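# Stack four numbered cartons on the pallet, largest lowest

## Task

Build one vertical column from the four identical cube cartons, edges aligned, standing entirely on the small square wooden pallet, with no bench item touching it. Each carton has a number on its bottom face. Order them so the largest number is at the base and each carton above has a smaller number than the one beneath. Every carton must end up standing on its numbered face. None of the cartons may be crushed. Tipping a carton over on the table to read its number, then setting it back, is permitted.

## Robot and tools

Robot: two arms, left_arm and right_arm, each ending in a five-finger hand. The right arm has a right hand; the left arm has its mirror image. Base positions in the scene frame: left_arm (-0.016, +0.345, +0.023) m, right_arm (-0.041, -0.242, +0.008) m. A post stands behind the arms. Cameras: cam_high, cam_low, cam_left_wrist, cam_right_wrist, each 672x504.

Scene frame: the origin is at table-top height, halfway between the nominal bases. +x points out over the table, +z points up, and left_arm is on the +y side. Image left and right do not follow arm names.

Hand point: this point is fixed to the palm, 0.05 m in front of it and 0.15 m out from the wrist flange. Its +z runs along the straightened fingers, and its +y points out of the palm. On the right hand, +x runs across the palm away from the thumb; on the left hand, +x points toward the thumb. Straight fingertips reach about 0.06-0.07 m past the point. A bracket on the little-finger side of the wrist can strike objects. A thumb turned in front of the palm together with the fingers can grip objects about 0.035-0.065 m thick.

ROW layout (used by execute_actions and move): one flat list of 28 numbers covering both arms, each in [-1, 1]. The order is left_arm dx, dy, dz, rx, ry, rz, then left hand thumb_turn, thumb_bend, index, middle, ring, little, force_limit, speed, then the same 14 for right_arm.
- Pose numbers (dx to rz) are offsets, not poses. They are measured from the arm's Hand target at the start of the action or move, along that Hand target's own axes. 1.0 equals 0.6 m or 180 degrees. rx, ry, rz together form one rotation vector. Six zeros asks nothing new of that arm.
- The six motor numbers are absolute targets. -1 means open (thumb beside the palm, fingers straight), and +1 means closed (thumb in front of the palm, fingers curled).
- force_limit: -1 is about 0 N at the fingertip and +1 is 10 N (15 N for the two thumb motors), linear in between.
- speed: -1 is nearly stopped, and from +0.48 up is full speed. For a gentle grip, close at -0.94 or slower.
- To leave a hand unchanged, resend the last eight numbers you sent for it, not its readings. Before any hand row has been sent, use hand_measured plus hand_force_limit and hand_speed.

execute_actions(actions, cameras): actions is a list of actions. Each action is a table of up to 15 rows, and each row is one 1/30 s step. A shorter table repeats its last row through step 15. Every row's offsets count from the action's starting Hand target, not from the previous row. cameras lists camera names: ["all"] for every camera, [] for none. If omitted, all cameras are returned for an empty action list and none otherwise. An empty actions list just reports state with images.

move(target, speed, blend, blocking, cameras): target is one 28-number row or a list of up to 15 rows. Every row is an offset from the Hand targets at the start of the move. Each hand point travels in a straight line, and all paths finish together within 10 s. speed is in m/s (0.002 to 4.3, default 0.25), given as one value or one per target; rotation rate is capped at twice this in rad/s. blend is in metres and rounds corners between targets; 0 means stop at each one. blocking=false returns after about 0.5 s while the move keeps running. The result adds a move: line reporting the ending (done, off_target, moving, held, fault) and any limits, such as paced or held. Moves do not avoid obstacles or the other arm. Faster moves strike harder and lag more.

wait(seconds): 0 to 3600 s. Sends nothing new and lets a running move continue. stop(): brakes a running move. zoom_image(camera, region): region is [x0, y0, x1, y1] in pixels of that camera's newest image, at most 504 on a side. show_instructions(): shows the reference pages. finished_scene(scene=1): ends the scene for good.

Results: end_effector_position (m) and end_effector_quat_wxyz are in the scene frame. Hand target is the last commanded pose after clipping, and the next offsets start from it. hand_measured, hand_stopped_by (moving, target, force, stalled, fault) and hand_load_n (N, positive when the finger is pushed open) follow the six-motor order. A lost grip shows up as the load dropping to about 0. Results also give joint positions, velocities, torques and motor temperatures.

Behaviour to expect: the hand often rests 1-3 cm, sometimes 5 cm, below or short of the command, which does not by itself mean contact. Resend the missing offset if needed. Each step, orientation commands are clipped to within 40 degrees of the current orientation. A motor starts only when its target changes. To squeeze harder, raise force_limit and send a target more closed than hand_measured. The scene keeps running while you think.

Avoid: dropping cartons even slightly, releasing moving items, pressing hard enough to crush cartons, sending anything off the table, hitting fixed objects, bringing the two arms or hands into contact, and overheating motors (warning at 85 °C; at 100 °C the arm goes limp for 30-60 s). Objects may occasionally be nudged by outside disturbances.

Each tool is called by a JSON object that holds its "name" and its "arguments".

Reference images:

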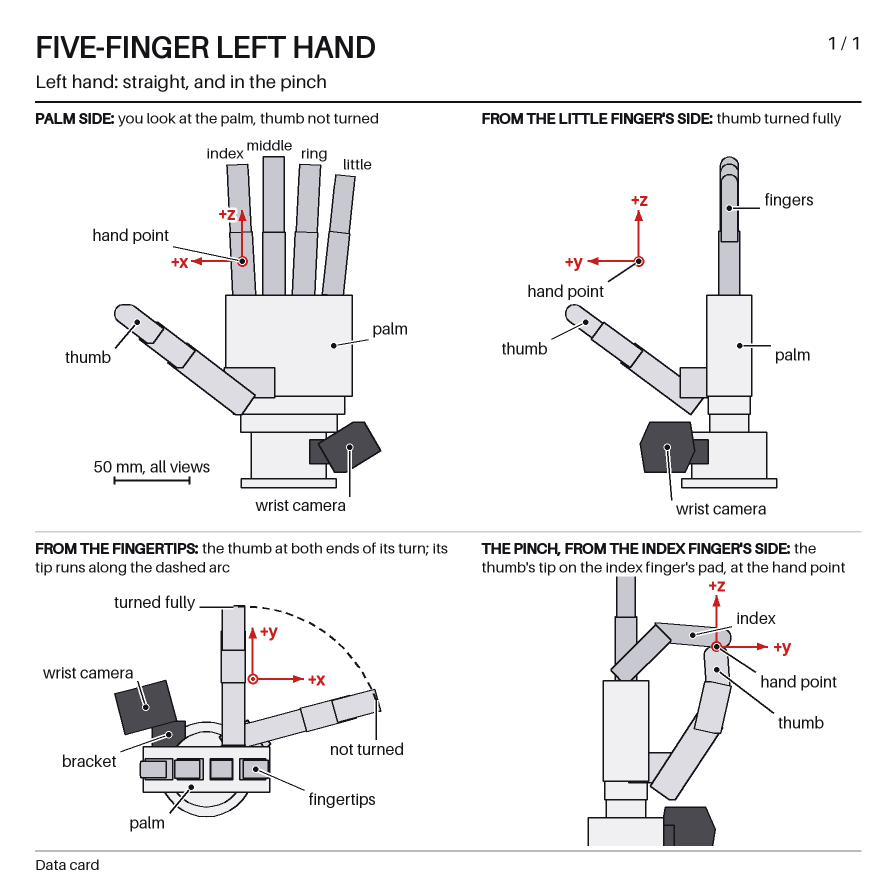

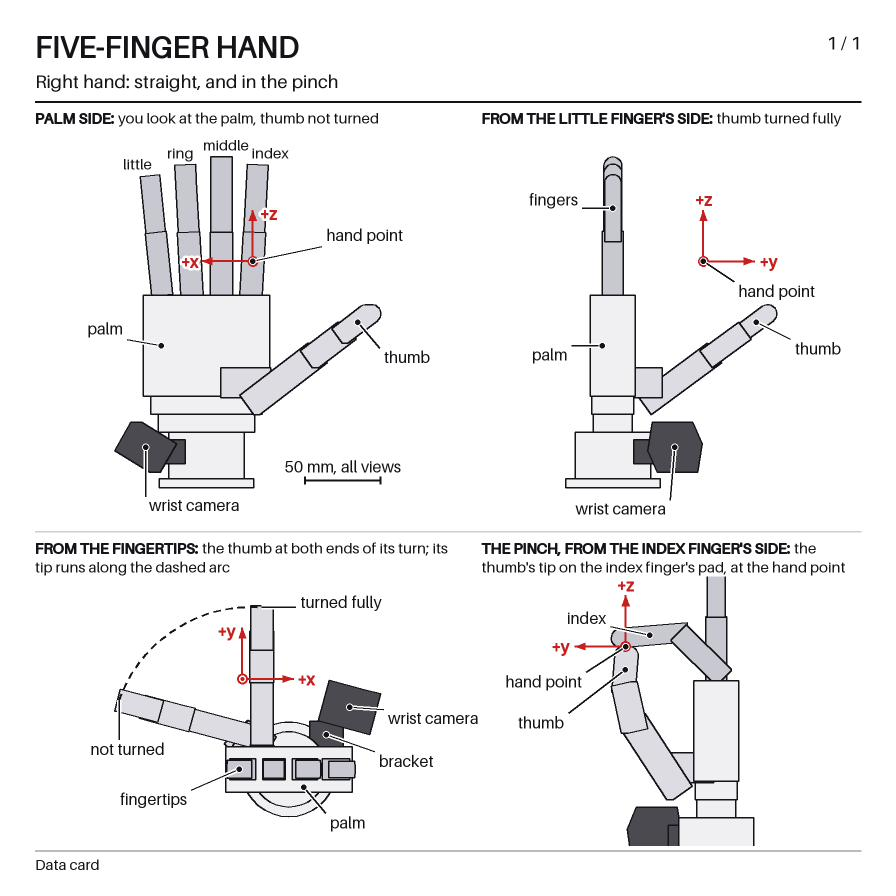

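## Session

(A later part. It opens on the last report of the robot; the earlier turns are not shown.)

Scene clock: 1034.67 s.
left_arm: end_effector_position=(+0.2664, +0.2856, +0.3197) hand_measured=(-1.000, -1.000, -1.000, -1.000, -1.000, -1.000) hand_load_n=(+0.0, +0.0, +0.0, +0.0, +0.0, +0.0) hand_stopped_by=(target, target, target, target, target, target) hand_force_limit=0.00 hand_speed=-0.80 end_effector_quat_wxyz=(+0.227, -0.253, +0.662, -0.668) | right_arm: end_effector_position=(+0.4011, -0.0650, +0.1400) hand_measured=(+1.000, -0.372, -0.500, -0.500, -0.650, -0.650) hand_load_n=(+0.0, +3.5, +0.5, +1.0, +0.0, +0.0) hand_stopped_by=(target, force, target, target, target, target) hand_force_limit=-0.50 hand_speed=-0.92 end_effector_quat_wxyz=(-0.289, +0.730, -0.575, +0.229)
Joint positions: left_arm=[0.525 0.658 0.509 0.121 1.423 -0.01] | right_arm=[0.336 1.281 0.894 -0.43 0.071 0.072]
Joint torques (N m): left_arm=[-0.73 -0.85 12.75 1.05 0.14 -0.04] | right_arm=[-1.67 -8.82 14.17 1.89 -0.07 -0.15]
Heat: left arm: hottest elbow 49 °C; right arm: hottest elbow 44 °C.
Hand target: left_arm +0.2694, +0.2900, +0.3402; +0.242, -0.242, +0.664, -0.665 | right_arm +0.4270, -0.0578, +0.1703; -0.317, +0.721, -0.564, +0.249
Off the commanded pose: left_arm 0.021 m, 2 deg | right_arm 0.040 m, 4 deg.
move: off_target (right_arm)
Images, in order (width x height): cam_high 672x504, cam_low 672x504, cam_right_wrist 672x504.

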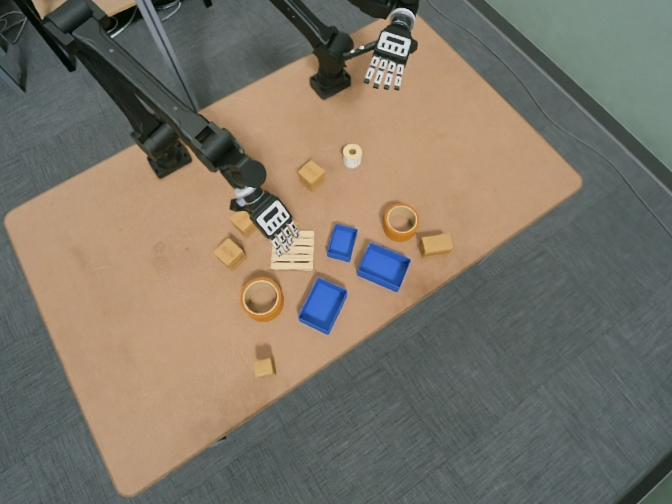

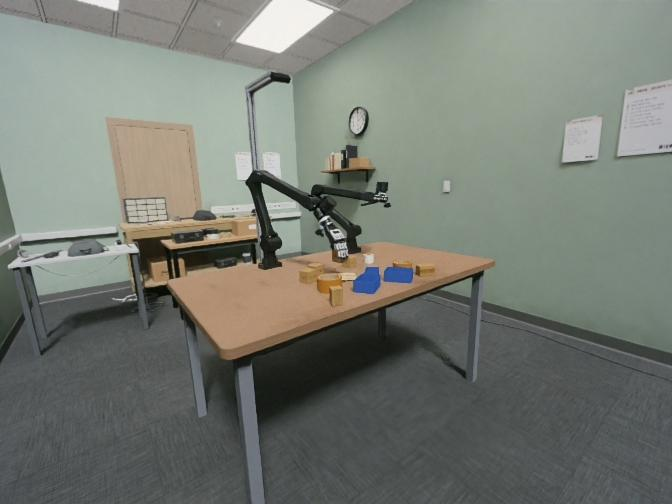

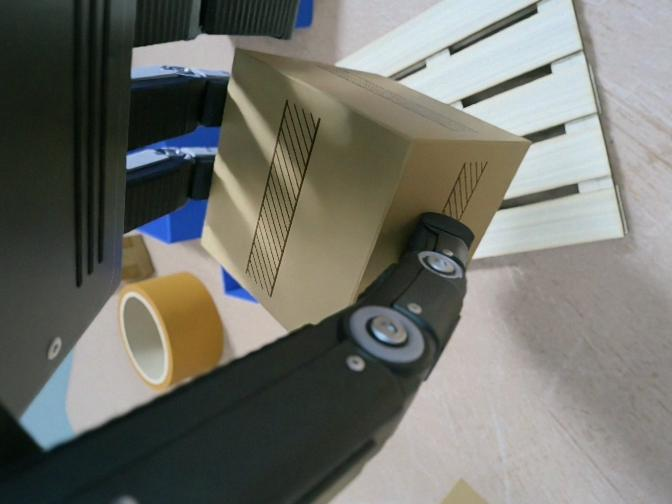

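{"name": "move", "arguments": {"target": [0,0,0,0,0,0,-1,-1,-1,-1,-1,-1,0,-0.8,0,0.0902,0.0873,0,0,0,1,-0.2,-0.5,-0.5,-0.65,-0.65,-0.5,-0.92], "cameras": ["cam_high", "cam_right_wrist", "cam_low"], "speed": 0.1}}

{"name": "zoom_image", "arguments": {"camera": "cam_high", "region": [240, 200, 340, 275]}}

{"name": "zoom_image", "arguments": {"camera": "cam_low", "region": [300, 230, 390, 290]}}

Scene clock: 1059.50 s.
left_arm: end_effector_position=(+0.2664, +0.2856, +0.3197) hand_measured=(-1.000, -1.000, -1.000, -1.000, -1.000, -1.000) hand_load_n=(+0.0, +0.0, +0.0, +0.0, -0.5, +0.0) hand_stopped_by=(target, target, target, target, target, target) hand_force_limit=0.00 hand_speed=-0.80 end_effector_quat_wxyz=(+0.227, -0.253, +0.662, -0.668) | right_arm: end_effector_position=(+0.4200, -0.0582, +0.0855) hand_measured=(+1.000, -0.372, -0.500, -0.500, -0.650, -0.650) hand_load_n=(+0.0, +3.0, +0.5, +1.0, +0.0, +0.0) hand_stopped_by=(target, force, target, target, target, target) hand_force_limit=-0.50 hand_speed=-0.92 end_effector_quat_wxyz=(-0.305, +0.724, -0.570, +0.239)
Joint positions: left_arm=[0.525 0.658 0.509 0.121 1.423 -0.01] | right_arm=[0.336 1.395 0.822 -0.204 0.07 0.071]
Joint torques (N m): left_arm=[-0.67 -0.85 12.79 1.05 0.14 -0.03] | right_arm=[-1.73 -10.46 9.59 1.89 -0.05 -0.15]
Heat: left arm: hottest elbow 50 °C; right arm: hottest elbow 51 °C.
Hand target: left_arm +0.2694, +0.2900, +0.3402; +0.242, -0.242, +0.664, -0.665 | right_arm +0.4290, -0.0574, +0.0949; -0.317, +0.721, -0.564, +0.249
Off the commanded pose: left_arm 0.021 m, 2 deg | right_arm 0.013 m, 2 deg.
move: off_target (right_arm)
Images, in order (width x height): cam_high 672x504, cam_low 672x504, cam_right_wrist 672x504.

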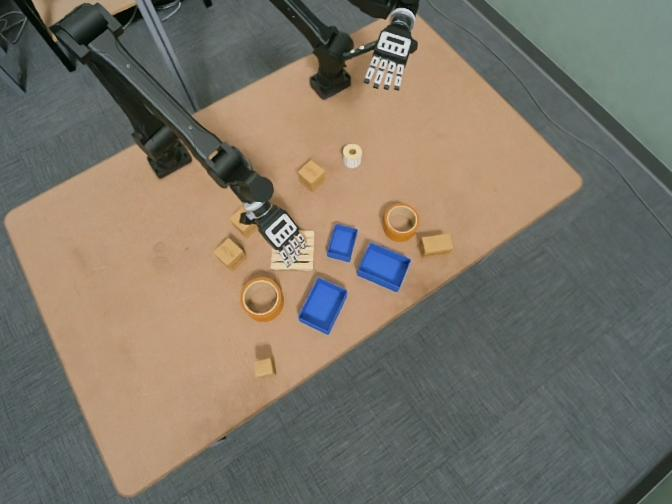

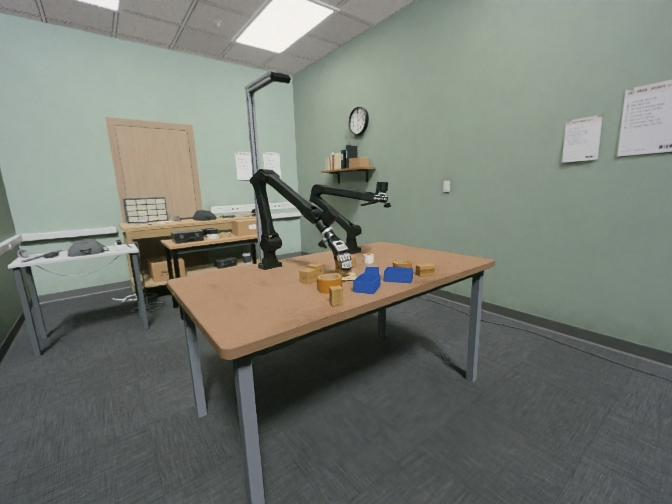

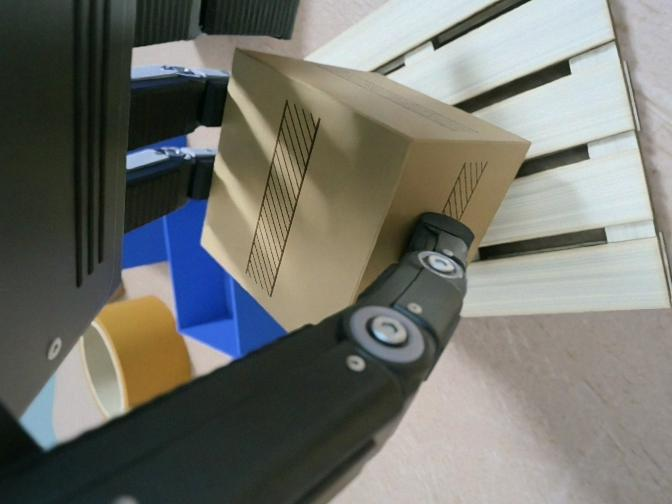

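Scaled by 5.040 from the camera's image (finer frame: 960x720).

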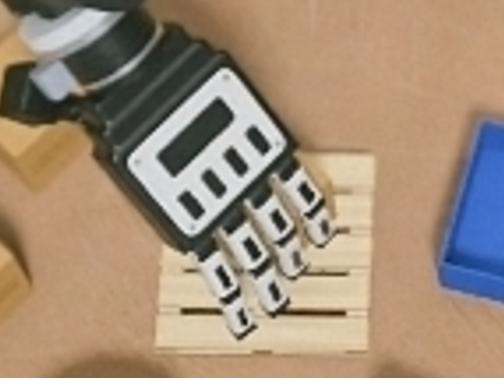

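Scaled by 5.600 from the camera's image (finer frame: 960x720).

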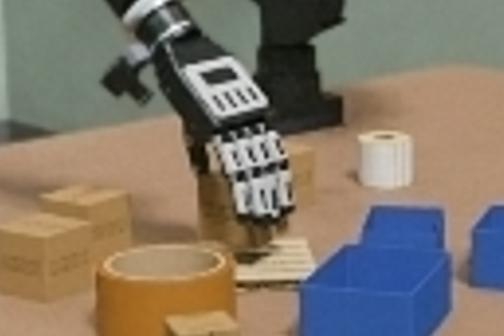

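{"name": "move", "arguments": {"target": [0,0,0,0,0,0,-1,-1,-1,-1,-1,-1,0,-0.8,0,0.0066,0.015,0,0,0,1,-0.2,-0.5,-0.5,-0.65,-0.65,-0.5,-0.92], "cameras": ["cam_right_wrist"], "speed": 0.03}}

Scene clock: 1071.67 s.
left_arm: end_effector_position=(+0.2664, +0.2856, +0.3197) hand_measured=(-1.000, -1.000, -1.000, -1.000, -1.000, -1.000) hand_load_n=(-0.5, +0.0, +0.0, +0.0, -0.5, +0.0) hand_stopped_by=(target, target, target, target, target, target) hand_force_limit=0.00 hand_speed=-0.80 end_effector_quat_wxyz=(+0.227, -0.253, +0.662, -0.668) | right_arm: end_effector_position=(+0.4248, -0.0564, +0.0799) hand_measured=(+1.000, -0.372, -0.500, -0.500, -0.650, -0.650) hand_load_n=(+0.5, +3.5, +0.5, +1.0, +0.0, +0.0) hand_stopped_by=(target, force, target, target, target, target) hand_force_limit=-0.50 hand_speed=-0.92 end_effector_quat_wxyz=(-0.308, +0.723, -0.569, +0.241)
Joint positions: left_arm=[0.525 0.658 0.509 0.121 1.423 -0.01] | right_arm=[0.336 1.415 0.822 -0.176 0.069 0.071]
Joint torques (N m): left_arm=[-0.62 -0.85 12.78 1.05 0.14 -0.04] | right_arm=[-1.85 -10.52 9.32 1.85 -0.07 -0.16]
Heat: left arm: hottest elbow 50 °C; right arm: hottest elbow 50 °C.
Hand target: left_arm +0.2694, +0.2900, +0.3402; +0.242, -0.242, +0.664, -0.665 | right_arm +0.4328, -0.0565, +0.0859; -0.317, +0.721, -0.564, +0.249
Off the commanded pose: left_arm 0.021 m, 2 deg | right_arm 0.010 m, 2 deg.
move: done

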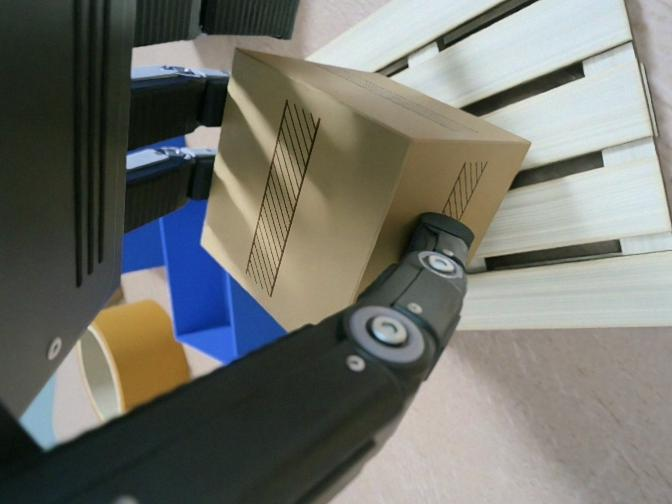

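{"name": "move", "arguments": {"target": [0,0,0,0,0,0,-1,-1,-1,-1,-1,-1,0,-0.8,0,0.0074,0.0068,0,0,0,1,-0.2,-0.5,-0.5,-0.65,-0.65,-0.5,-0.92], "cameras": ["cam_right_wrist"], "speed": 0.03}}

{"name": "move", "arguments": {"target": [0,0,0,0,0,0,-1,-1,-1,-1,-1,-1,0,-0.8,0,0.0037,0.0034,0,0,0,1,-0.2,-0.5,-0.5,-0.65,-0.65,-0.5,-0.92], "cameras": ["cam_right_wrist"], "speed": 0.03}}

Scene clock: 1081.03 s.
left_arm: end_effector_position=(+0.2664, +0.2856, +0.3197) hand_measured=(-1.000, -1.000, -1.000, -1.000, -1.000, -1.000) hand_load_n=(+0.0, +0.0, +0.0, +0.0, +0.0, +0.0) hand_stopped_by=(target, target, target, target, target, target) hand_force_limit=0.00 hand_speed=-0.80 end_effector_quat_wxyz=(+0.227, -0.253, +0.662, -0.668) | right_arm: end_effector_position=(+0.4250, -0.0563, +0.0747) hand_measured=(+1.000, -0.372, -0.500, -0.500, -0.650, -0.650) hand_load_n=(+0.0, +3.5, +0.5, +1.0, +0.0, +0.0) hand_stopped_by=(target, force, target, target, target, target) hand_force_limit=-0.50 hand_speed=-0.92 end_effector_quat_wxyz=(-0.309, +0.723, -0.569, +0.241)
Joint positions: left_arm=[0.525 0.658 0.509 0.121 1.423 -0.01] | right_arm=[0.336 1.424 0.814 -0.158 0.068 0.07]
Joint torques (N m): left_arm=[-0.62 -0.85 12.78 1.05 0.14 -0.04] | right_arm=[-1.67 -10.29 9.29 1.95 -0.05 -0.14]
Heat: left arm: hottest elbow 50 °C; right arm: hottest elbow 49 °C.
Hand target: left_arm +0.2694, +0.2900, +0.3402; +0.242, -0.242, +0.664, -0.665 | right_arm +0.4328, -0.0565, +0.0799; -0.317, +0.721, -0.563, +0.249
Off the commanded pose: left_arm 0.021 m, 2 deg | right_arm 0.009 m, 1 deg.
move: done

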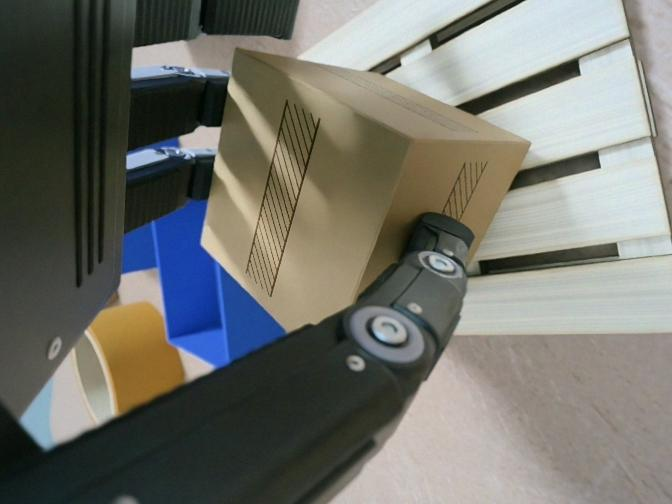

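Scene clock: 1081.53 s.
left_arm: end_effector_position=(+0.2664, +0.2856, +0.3197) hand_measured=(-1.000, -1.000, -1.000, -1.000, -1.000, -1.000) hand_load_n=(-0.5, +0.0, +0.0, +0.0, +0.0, +0.0) hand_stopped_by=(target, target, target, target, target, target) hand_force_limit=0.00 hand_speed=-0.80 end_effector_quat_wxyz=(+0.227, -0.253, +0.662, -0.668) | right_arm: end_effector_position=(+0.4269, -0.0556, +0.0743) hand_measured=(+1.000, -0.372, -0.500, -0.500, -0.650, -0.650) hand_load_n=(+0.0, +3.5, +0.5, +1.0, +0.0, +0.5) hand_stopped_by=(target, force, target, target, target, target) hand_force_limit=-0.50 hand_speed=-0.92 end_effector_quat_wxyz=(-0.311, +0.722, -0.568, +0.242)
Joint positions: left_arm=[0.525 0.658 0.509 0.121 1.423 -0.01] | right_arm=[0.336 1.429 0.814 -0.148 0.068 0.07]
Joint torques (N m): left_arm=[-0.67 -0.85 12.77 1.05 0.14 -0.03] | right_arm=[-1.85 -10.05 8.91 1.98 -0.07 -0.13]
Heat: left arm: hottest elbow 50 °C; right arm: hottest elbow 49 °C.
Hand target: left_arm +0.2694, +0.2900, +0.3402; +0.242, -0.242, +0.664, -0.665 | right_arm +0.4328, -0.0565, +0.0768; -0.317, +0.721, -0.563, +0.249
Off the commanded pose: left_arm 0.021 m, 2 deg | right_arm 0.006 m, 1 deg.
move: done

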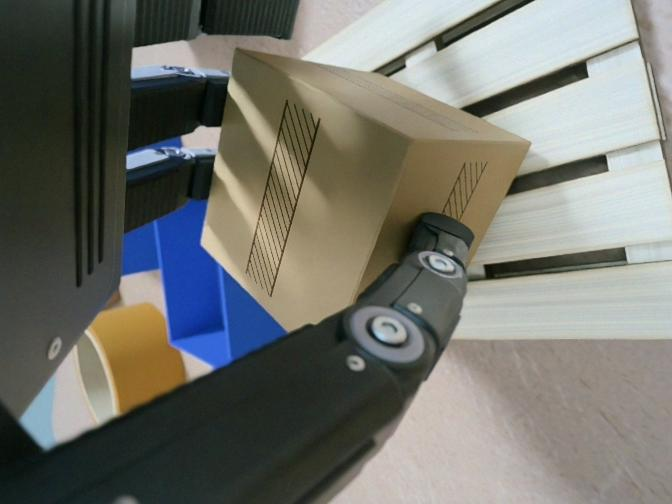

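{"name": "move", "arguments": {"target": [0,0,0,0,0,0,-1,-1,-1,-1,-1,-1,0,-0.8,0,0.0031,0.0028,0,0,0,1,-0.2,-0.5,-0.5,-0.65,-0.65,-0.5,-0.92], "cameras": ["cam_high", "cam_right_wrist"], "speed": 0.03}}

{"name": "zoom_image", "arguments": {"camera": "cam_high", "region": [240, 200, 340, 275]}}

Scene clock: 1085.90 s.
left_arm: end_effector_position=(+0.2664, +0.2856, +0.3197) hand_measured=(-1.000, -1.000, -1.000, -1.000, -1.000, -1.000) hand_load_n=(-0.5, +0.0, +0.0, +0.0, +0.0, +0.0) hand_stopped_by=(target, target, target, target, target, target) hand_force_limit=0.00 hand_speed=-0.80 end_effector_quat_wxyz=(+0.227, -0.253, +0.662, -0.668) | right_arm: end_effector_position=(+0.4253, -0.0562, +0.0699) hand_measured=(+1.000, -0.372, -0.500, -0.500, -0.650, -0.650) hand_load_n=(+0.5, +3.5, +0.5, +1.0, +0.0, +0.0) hand_stopped_by=(target, force, target, target, target, target) hand_force_limit=-0.50 hand_speed=-0.92 end_effector_quat_wxyz=(-0.309, +0.723, -0.569, +0.241)
Joint positions: left_arm=[0.525 0.658 0.509 0.121 1.423 -0.01] | right_arm=[0.336 1.433 0.807 -0.141 0.068 0.07]
Joint torques (N m): left_arm=[-0.67 -0.85 12.78 1.03 0.13 -0.03] | right_arm=[-1.67 -10.34 9.16 1.85 -0.07 -0.13]
Heat: left arm: hottest elbow 50 °C; right arm: hottest elbow 49 °C.
Hand target: left_arm +0.2694, +0.2900, +0.3402; +0.242, -0.242, +0.664, -0.665 | right_arm +0.4327, -0.0565, +0.0744; -0.317, +0.721, -0.563, +0.249
Off the commanded pose: left_arm 0.021 m, 2 deg | right_arm 0.009 m, 1 deg.
move: done

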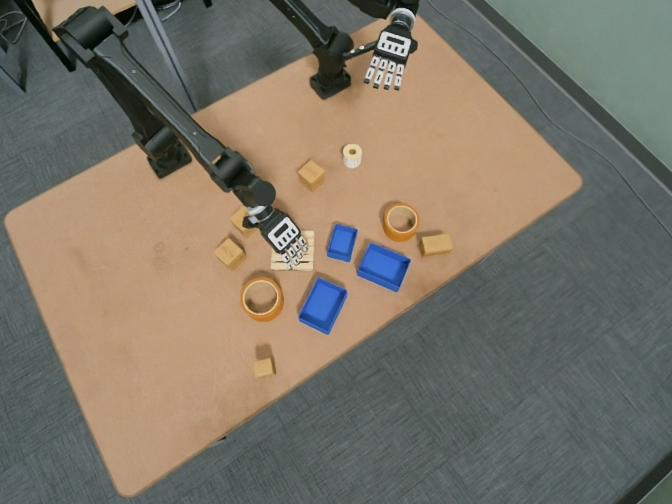

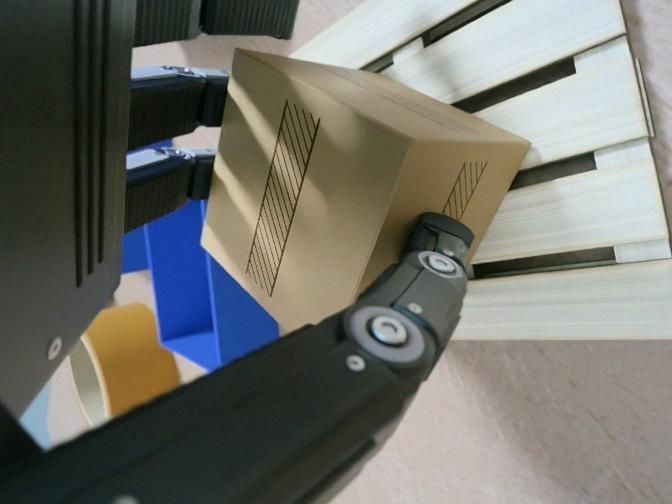

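Scaled by 5.040 from the camera's image (finer frame: 960x720).

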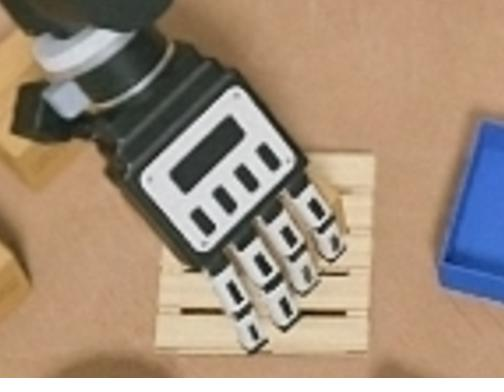

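{"name": "move", "arguments": {"target": [0,0,0,0,0,0,-1,-1,-1,-1,-1,-1,0,-0.8,0,0.0031,0.0028,0,0,0,1,-0.2,-0.5,-0.5,-0.65,-0.65,-0.5,-0.92], "cameras": ["cam_low", "cam_right_wrist"], "speed": 0.03}}

{"name": "zoom_image", "arguments": {"camera": "cam_right_wrist", "region": [400, 60, 672, 300]}}

{"name": "zoom_image", "arguments": {"camera": "cam_low", "region": [300, 230, 390, 290]}}

Scene clock: 1093.20 s.
left_arm: end_effector_position=(+0.2664, +0.2856, +0.3197) hand_measured=(-1.000, -1.000, -1.000, -1.000, -1.000, -1.000) hand_load_n=(+0.0, +0.0, +0.0, +0.0, +0.0, +0.0) hand_stopped_by=(target, target, target, target, target, target) hand_force_limit=0.00 hand_speed=-0.80 end_effector_quat_wxyz=(+0.227, -0.253, +0.662, -0.668) | right_arm: end_effector_position=(+0.4268, -0.0556, +0.0693) hand_measured=(+1.000, -0.372, -0.500, -0.500, -0.650, -0.650) hand_load_n=(+0.5, +3.5, +0.5, +1.0, +0.0, +0.0) hand_stopped_by=(target, force, target, target, target, target) hand_force_limit=-0.50 hand_speed=-0.92 end_effector_quat_wxyz=(-0.311, +0.722, -0.568, +0.242)
Joint positions: left_arm=[0.525 0.658 0.509 0.121 1.423 -0.01] | right_arm=[0.336 1.437 0.807 -0.133 0.068 0.07]
Joint torques (N m): left_arm=[-0.67 -0.91 12.78 1.03 0.14 -0.04] | right_arm=[-1.85 -9.99 8.84 1.89 -0.1 -0.15]
Motor temperatures (°C): left_arm=[29 30 51 29 28 29] | right_arm=[34 31 47 30 30 31]
Heat: left arm: hottest elbow 51 °C; right arm: hottest elbow 47 °C.
Hand target: left_arm +0.2694, +0.2900, +0.3402; +0.242, -0.242, +0.664, -0.665 | right_arm +0.4327, -0.0565, +0.0719; -0.317, +0.721, -0.563, +0.249
Off the commanded pose: left_arm 0.021 m, 2 deg | right_arm 0.006 m, 1 deg.
move: done

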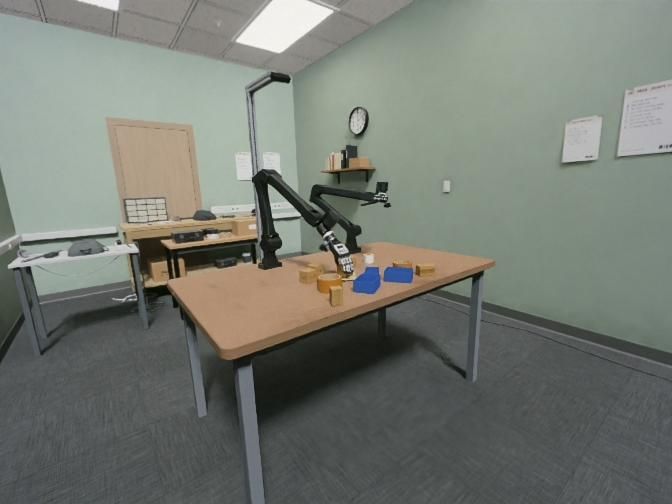

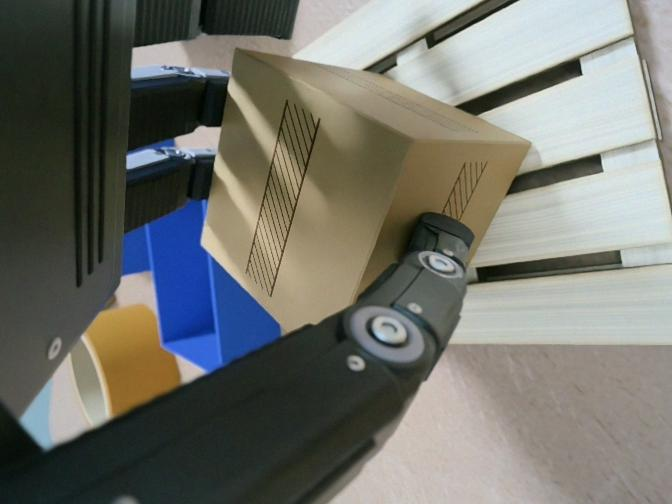

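Scaled by 1.853 from the camera's image (finer frame: 960x720).

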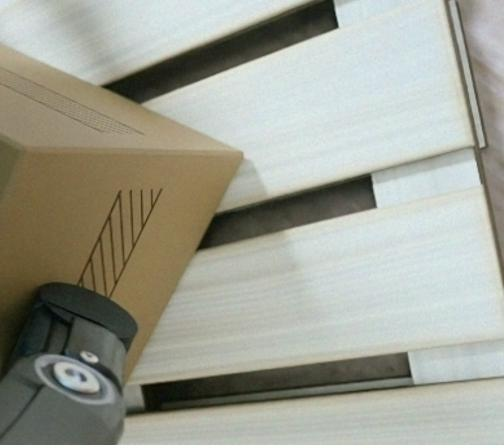

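Scaled by 5.600 from the camera's image (finer frame: 960x720).

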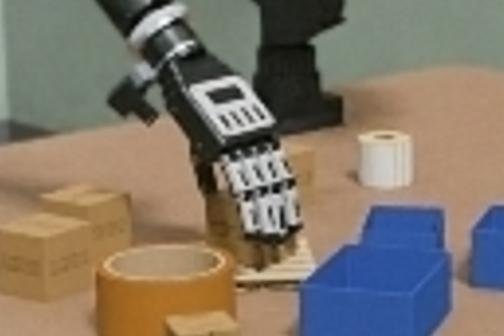

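{"name": "move", "arguments": {"target": [0,0,0,0,0,0,-1,-1,-1,-1,-1,-1,0,-0.8,0,0.0031,0.0028,0,0,0,1,-0.2,-0.5,-0.5,-0.65,-0.65,-0.5,-0.92], "cameras": ["cam_right_wrist"], "speed": 0.03}}

{"name": "zoom_image", "arguments": {"camera": "cam_right_wrist", "region": [400, 60, 672, 300]}}

Scene clock: 1097.93 s.
left_arm: end_effector_position=(+0.2664, +0.2856, +0.3197) hand_measured=(-1.000, -1.000, -1.000, -1.000, -1.000, -1.000) hand_load_n=(-0.5, +0.0, +0.0, +0.0, +0.0, +0.0) hand_stopped_by=(target, target, target, target, target, target) hand_force_limit=0.00 hand_speed=-0.80 end_effector_quat_wxyz=(+0.227, -0.253, +0.662, -0.668) | right_arm: end_effector_position=(+0.4267, -0.0556, +0.0676) hand_measured=(+1.000, -0.372, -0.500, -0.500, -0.650, -0.650) hand_load_n=(+0.5, +3.0, +0.5, +1.0, +0.0, +0.0) hand_stopped_by=(target, force, target, target, target, target) hand_force_limit=-0.50 hand_speed=-0.92 end_effector_quat_wxyz=(-0.312, +0.722, -0.568, +0.243)
Joint positions: left_arm=[0.525 0.658 0.509 0.121 1.423 -0.01] | right_arm=[0.336 1.44 0.803 -0.124 0.068 0.07]
Joint torques (N m): left_arm=[-0.67 -0.79 12.78 1.02 0.14 -0.04] | right_arm=[-1.79 -9.99 8.85 1.91 -0.03 -0.13]
Heat: left arm: hottest elbow 51 °C; right arm: hottest elbow 46 °C.
Hand target: left_arm +0.2694, +0.2900, +0.3402; +0.242, -0.242, +0.664, -0.665 | right_arm +0.4329, -0.0565, +0.0695; -0.317, +0.721, -0.563, +0.249
Off the commanded pose: left_arm 0.021 m, 2 deg | right_arm 0.006 m, 1 deg.
move: done

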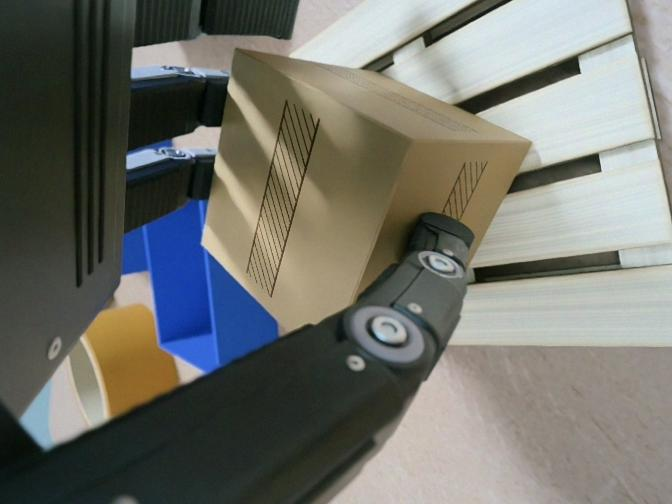

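Scaled by 1.853 from the camera's image (finer frame: 960x720).

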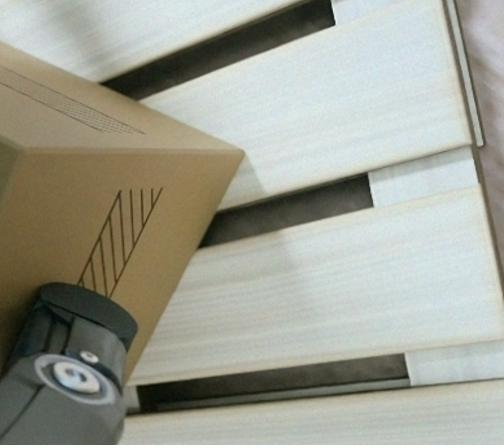

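{"name": "move", "arguments": {"target": [0,0,0,0,0,0,-1,-1,-1,-1,-1,-1,0,-0.8,0,0.0031,0.0028,0,0,0,1,-0.2,-0.5,-0.5,-0.65,-0.65,-0.5,-0.92], "cameras": ["cam_right_wrist"], "speed": 0.03}}

{"name": "zoom_image", "arguments": {"camera": "cam_right_wrist", "region": [400, 60, 672, 300]}}

Scene clock: 1102.63 s.
left_arm: end_effector_position=(+0.2664, +0.2856, +0.3197) hand_measured=(-1.000, -1.000, -1.000, -1.000, -1.000, -1.000) hand_load_n=(+0.0, +0.0, +0.0, +0.0, +0.0, +0.0) hand_stopped_by=(target, target, target, target, target, target) hand_force_limit=0.00 hand_speed=-0.80 end_effector_quat_wxyz=(+0.227, -0.253, +0.662, -0.668) | right_arm: end_effector_position=(+0.4283, -0.0551, +0.0676) hand_measured=(+1.000, -0.372, -0.500, -0.500, -0.650, -0.650) hand_load_n=(+0.0, +3.0, +0.5, +1.0, +0.0, +0.0) hand_stopped_by=(target, force, target, target, target, target) hand_force_limit=-0.50 hand_speed=-0.92 end_effector_quat_wxyz=(-0.314, +0.721, -0.568, +0.244)
Joint positions: left_arm=[0.525 0.658 0.509 0.121 1.423 -0.01] | right_arm=[0.336 1.442 0.803 -0.116 0.068 0.07]
Joint torques (N m): left_arm=[-0.67 -0.79 12.78 0.99 0.14 -0.03] | right_arm=[-1.61 -9.93 8.61 1.87 -0.04 -0.14]
Heat: left arm: hottest elbow 51 °C; right arm: hottest elbow 46 °C.
Hand target: left_arm +0.2694, +0.2900, +0.3402; +0.242, -0.242, +0.664, -0.665 | right_arm +0.4328, -0.0565, +0.0670; -0.317, +0.721, -0.564, +0.249
Off the commanded pose: left_arm 0.021 m, 2 deg | right_arm 0.005 m, 1 deg.
move: done

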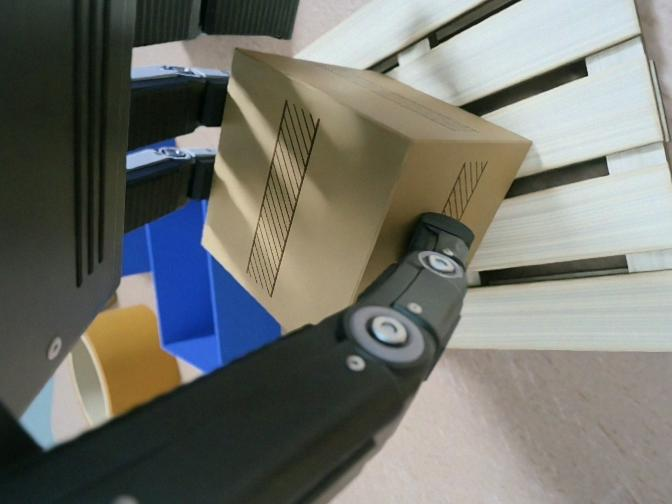

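Scaled by 1.853 from the camera's image (finer frame: 960x720).

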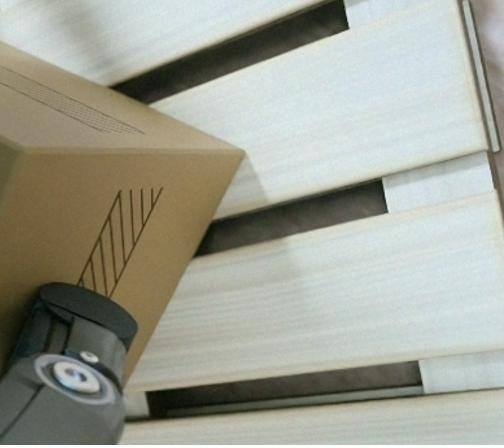

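{"name": "move", "arguments": {"target": [0,0,0,0,0,0,-1,-1,-1,-1,-1,-1,0,-0.8,0,0.0031,0.0028,0,0,0,1,-0.2,-0.5,-0.5,-0.65,-0.65,-0.5,-0.92], "cameras": ["cam_right_wrist"], "speed": 0.03}}

{"name": "zoom_image", "arguments": {"camera": "cam_right_wrist", "region": [400, 60, 672, 300]}}

Scene clock: 1108.13 s.
left_arm: end_effector_position=(+0.2664, +0.2856, +0.3197) hand_measured=(-1.000, -1.000, -1.000, -1.000, -1.000, -1.000) hand_load_n=(+0.0, -0.5, +0.0, +0.0, -0.5, +0.0) hand_stopped_by=(target, target, target, target, target, target) hand_force_limit=0.00 hand_speed=-0.80 end_effector_quat_wxyz=(+0.227, -0.253, +0.662, -0.668) | right_arm: end_effector_position=(+0.4289, -0.0548, +0.0672) hand_measured=(+1.000, -0.372, -0.500, -0.500, -0.650, -0.650) hand_load_n=(+0.0, +3.5, +0.5, +1.0, +0.0, +0.0) hand_stopped_by=(target, force, target, target, target, target) hand_force_limit=-0.50 hand_speed=-0.92 end_effector_quat_wxyz=(-0.316, +0.720, -0.567, +0.245)
Joint positions: left_arm=[0.525 0.658 0.509 0.121 1.423 -0.01] | right_arm=[0.336 1.443 0.8 -0.107 0.068 0.07]
Joint torques (N m): left_arm=[-0.67 -0.79 12.81 1.05 0.14 -0.04] | right_arm=[-1.85 -9.64 8.5 1.87 -0.05 -0.15]
Heat: left arm: hottest elbow 51 °C; right arm: hottest elbow 46 °C.
Hand target: left_arm +0.2694, +0.2900, +0.3402; +0.242, -0.242, +0.664, -0.665 | right_arm +0.4327, -0.0565, +0.0643; -0.317, +0.721, -0.564, +0.249
Off the commanded pose: left_arm 0.021 m, 2 deg | right_arm 0.005 m, 1 deg.
move: done

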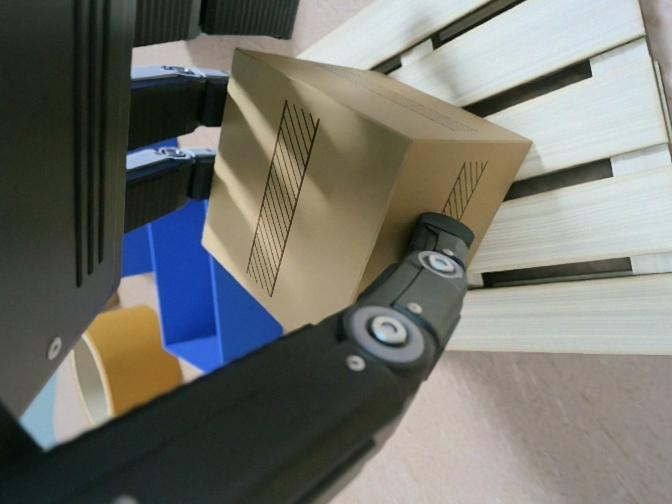

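Scaled by 1.853 from the camera's image (finer frame: 960x720).

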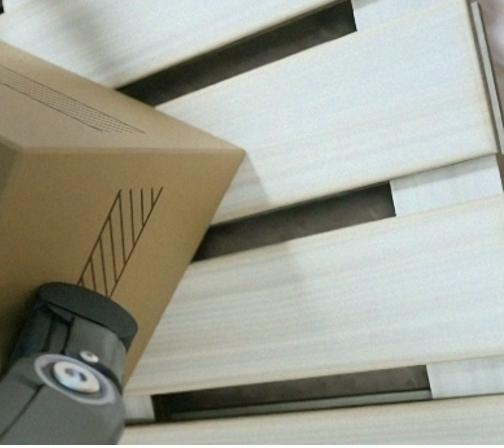

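{"name": "move", "arguments": {"target": [0,0,0,0,0,0,-1,-1,-1,-1,-1,-1,0,-0.8,0,0,0,0,0,0,1,-0.8,-0.5,-0.5,-0.65,-0.65,-0.5,-0.88], "cameras": ["cam_right_wrist"]}}

{"name": "move", "arguments": {"target": [0,0,0,0,0,0,-1,-1,-1,-1,-1,-1,0,-0.8,0,0,0,0,0,0,1,-1,-0.75,-0.75,-0.75,-0.75,-0.5,-0.7], "cameras": ["cam_right_wrist"]}}

Scene clock: 1116.90 s.
left_arm: end_effector_position=(+0.2664, +0.2856, +0.3197) hand_measured=(-1.000, -1.000, -1.000, -1.000, -1.000, -1.000) hand_load_n=(+0.0, +0.0, -0.5, +0.0, -0.5, +0.0) hand_stopped_by=(target, target, target, target, target, target) hand_force_limit=0.00 hand_speed=-0.80 end_effector_quat_wxyz=(+0.227, -0.253, +0.662, -0.668) | right_arm: end_effector_position=(+0.4292, -0.0547, +0.0660) hand_measured=(+1.000, -0.800, -0.500, -0.500, -0.650, -0.650) hand_load_n=(+0.0, +0.0, +0.0, +0.0, +0.0, +0.0) hand_stopped_by=(target, target, target, target, target, target) hand_force_limit=-0.50 hand_speed=-0.88 end_effector_quat_wxyz=(-0.316, +0.720, -0.567, +0.245)
Joint positions: left_arm=[0.525 0.658 0.509 0.121 1.423 -0.01] | right_arm=[0.336 1.446 0.8 -0.104 0.068 0.07]
Joint torques (N m): left_arm=[-0.62 -0.79 12.79 1.03 0.14 -0.04] | right_arm=[-1.73 -9.99 8.54 1.76 -0.05 -0.14]
Heat: left arm: hottest elbow 51 °C; right arm: hottest elbow 45 °C.
Hand target: left_arm +0.2694, +0.2900, +0.3402; +0.242, -0.242, +0.664, -0.665 | right_arm +0.4326, -0.0565, +0.0643; -0.317, +0.721, -0.564, +0.248
Off the commanded pose: left_arm 0.021 m, 2 deg | right_arm 0.004 m, 1 deg.
move: done

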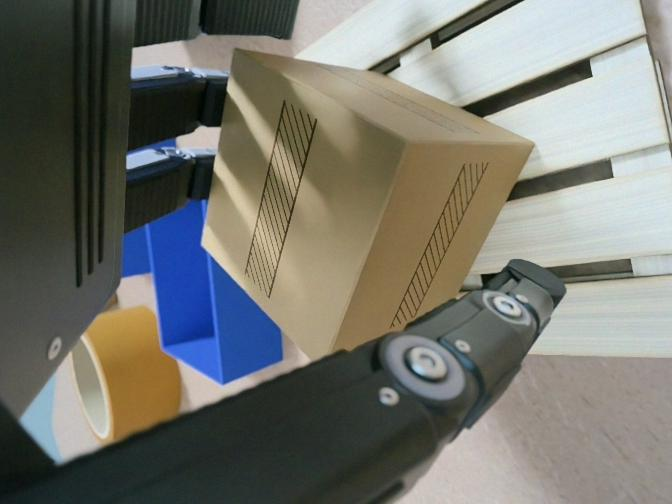

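Scene clock: 1117.63 s.
left_arm: end_effector_position=(+0.2664, +0.2856, +0.3197) hand_measured=(-1.000, -1.000, -1.000, -1.000, -1.000, -1.000) hand_load_n=(+0.0, +0.5, +0.0, +0.0, +0.0, +0.0) hand_stopped_by=(target, target, target, target, target, target) hand_force_limit=0.00 hand_speed=-0.80 end_effector_quat_wxyz=(+0.227, -0.253, +0.662, -0.668) | right_arm: end_effector_position=(+0.4291, -0.0547, +0.0656) hand_measured=(+1.000, -1.000, -0.750, -0.750, -0.750, -0.750) hand_load_n=(+0.0, +0.0, +0.0, +0.0, +0.0, +0.0) hand_stopped_by=(target, target, target, target, target, target) hand_force_limit=-0.50 hand_speed=-0.70 end_effector_quat_wxyz=(-0.316, +0.720, -0.567, +0.245)
Joint positions: left_arm=[0.525 0.658 0.509 0.121 1.423 -0.01] | right_arm=[0.336 1.447 0.8 -0.104 0.068 0.07]
Joint torques (N m): left_arm=[-0.62 -0.85 12.78 1.06 0.14 -0.03] | right_arm=[-2.02 -9.99 8.5 1.73 -0.04 -0.13]
Heat: left arm: hottest elbow 51 °C; right arm: hottest elbow 45 °C.
Hand target: left_arm +0.2694, +0.2900, +0.3402; +0.242, -0.242, +0.664, -0.665 | right_arm +0.4326, -0.0565, +0.0642; -0.317, +0.721, -0.564, +0.248
Off the commanded pose: left_arm 0.021 m, 2 deg | right_arm 0.004 m, 1 deg.
move: done

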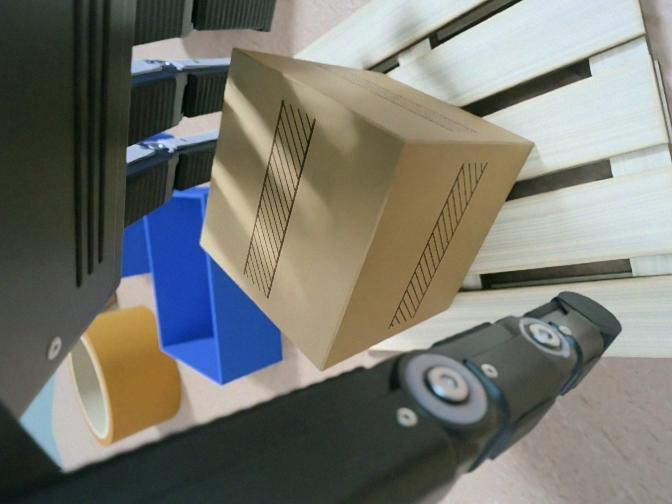

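{"name": "move", "arguments": {"target": [[0,0,0,0,0,0,-1,-1,-1,-1,-1,-1,0,-0.8,0,-0.1474,-0.1352,0,0,0,1,-1,-0.75,-0.75,-0.75,-0.75,-0.5,-0.7],[0,0,0,0,0,0,-1,-1,-1,-1,-1,-1,0,-0.8,0.0698,0.0462,-0.3112,0,0,0,1,-1,-0.75,-0.75,-0.75,-0.75,-0.5,-0.7],[0,0,0,0,0,0,-1,-1,-1,-1,-1,-1,0,-0.8,0.0698,0.1522,-0.2048,0,0,0,1,-1,-0.75,-0.75,-0.75,-0.75,-0.5,-0.7]], "cameras": ["cam_high", "cam_right_wrist"], "speed": [0.15, 0.2, 0.1], "blend": [0.03, 0.02, 0]}}

{"name": "zoom_image", "arguments": {"camera": "cam_high", "region": [240, 200, 340, 275]}}

Scene clock: 1133.33 s.
left_arm: end_effector_position=(+0.2664, +0.2856, +0.3197) hand_measured=(-1.000, -1.000, -1.000, -1.000, -1.000, -1.000) hand_load_n=(+0.0, +0.0, +0.0, +0.0, +0.0, +0.0) hand_stopped_by=(target, target, target, target, target, target) hand_force_limit=0.00 hand_speed=-0.80 end_effector_quat_wxyz=(+0.227, -0.253, +0.662, -0.668) | right_arm: end_effector_position=(+0.2879, -0.1311, +0.0757) hand_measured=(+1.000, -1.000, -0.750, -0.750, -0.750, -0.750) hand_load_n=(+0.0, +0.0, +0.0, +0.0, +0.0, +0.0) hand_stopped_by=(target, target, target, target, target, target) hand_force_limit=-0.50 hand_speed=-0.70 end_effector_quat_wxyz=(-0.312, +0.724, -0.567, +0.240)
Joint positions: left_arm=[0.525 0.658 0.509 0.121 1.423 -0.01] | right_arm=[0.229 0.951 0.454 -0.265 -0.015 -0.006]
Joint torques (N m): left_arm=[-0.67 -0.79 12.79 1.05 0.13 -0.04] | right_arm=[-2.02 -3.66 9.72 1.8 -0.11 -0.17]
Heat: left arm: hottest elbow 51 °C; right arm: hottest elbow 45 °C.
Hand target: left_arm +0.2694, +0.2900, +0.3402; +0.242, -0.242, +0.664, -0.665 | right_arm +0.2951, -0.1338, +0.0801; -0.317, +0.721, -0.563, +0.249
Off the commanded pose: left_arm 0.021 m, 2 deg | right_arm 0.009 m, 1 deg.
move: done

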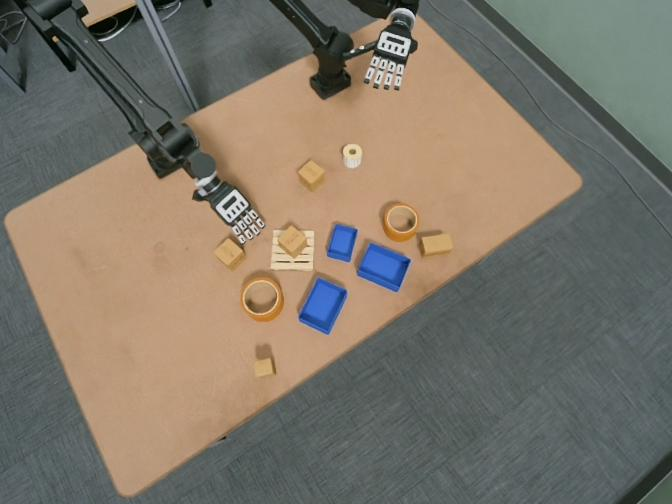

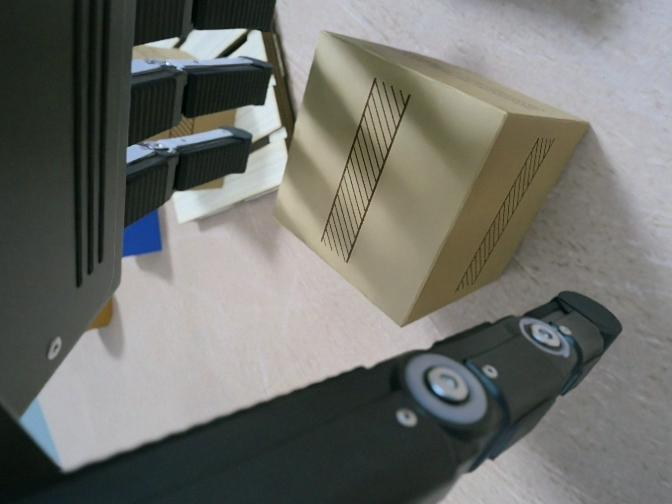

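Scaled by 5.040 from the camera's image (finer frame: 960x720).

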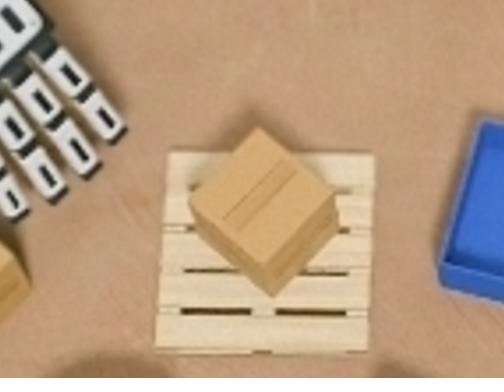

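{"name": "move", "arguments": {"target": [[0,0,0,0,0,0,-1,-1,-1,-1,-1,-1,0,-0.8,0,-0.1228,-0.1127,0,0,0,1,-1,-0.75,-0.75,-0.75,-0.75,-0.5,-0.7],[0,0,0,0,0,0,-1,-1,-1,-1,-1,-1,0,-0.8,-0.069,-0.2833,0.0872,0,0,0,1,-1,-0.75,-0.75,-0.75,-0.75,-0.5,-0.7],[0,0,0,0,0,0,-1,-1,-1,-1,-1,-1,0,-0.8,-0.069,-0.1642,0.1965,0,0,0,1,-1,-0.75,-0.75,-0.75,-0.75,-0.5,-0.7]], "cameras": ["cam_right_wrist"], "speed": [0.15, 0.2, 0.1], "blend": [0.03, 0.02, 0]}}

Scene clock: 1157.80 s.
left_arm: end_effector_position=(+0.2664, +0.2856, +0.3197) hand_measured=(-1.000, -1.000, -1.000, -1.000, -1.000, -1.000) hand_load_n=(+0.0, +0.0, +0.0, +0.0, +0.0, +0.0) hand_stopped_by=(target, target, target, target, target, target) hand_force_limit=0.00 hand_speed=-0.80 end_effector_quat_wxyz=(+0.227, -0.253, +0.662, -0.668) | right_arm: end_effector_position=(+0.4296, -0.0636, +0.0681) hand_measured=(+1.000, -1.000, -0.750, -0.750, -0.750, -0.750) hand_load_n=(+0.0, +0.0, +0.0, +0.0, +0.0, +0.0) hand_stopped_by=(target, target, target, target, target, target) hand_force_limit=-0.50 hand_speed=-0.70 end_effector_quat_wxyz=(-0.307, +0.726, -0.564, +0.246)
Joint positions: left_arm=[0.525 0.658 0.509 0.121 1.423 -0.01] | right_arm=[0.32 1.44 0.809 -0.133 0.062 0.045]
Joint torques (N m): left_arm=[-0.56 -0.79 12.77 1.03 0.14 -0.03] | right_arm=[-0.44 -10.34 8.98 1.85 0.14 0.11]
Heat: left arm: hottest elbow 52 °C; right arm: hottest elbow 44 °C.
Hand target: left_arm +0.2694, +0.2900, +0.3402; +0.242, -0.242, +0.664, -0.665 | right_arm +0.4340, -0.0566, +0.0730; -0.317, +0.721, -0.563, +0.249
Off the commanded pose: left_arm 0.021 m, 2 deg | right_arm 0.010 m, 1 deg.
move: done

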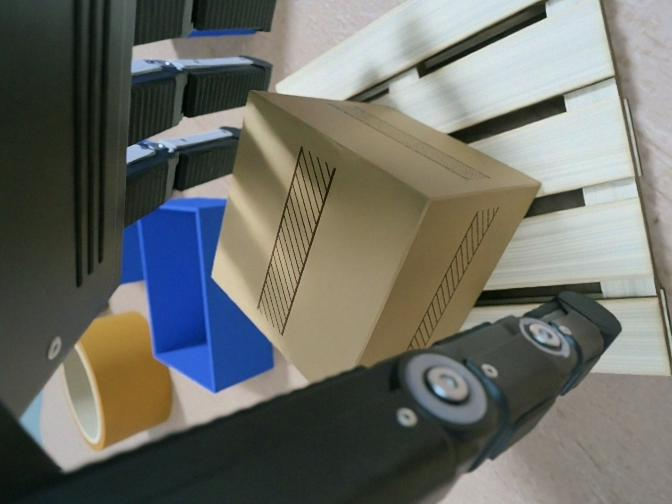

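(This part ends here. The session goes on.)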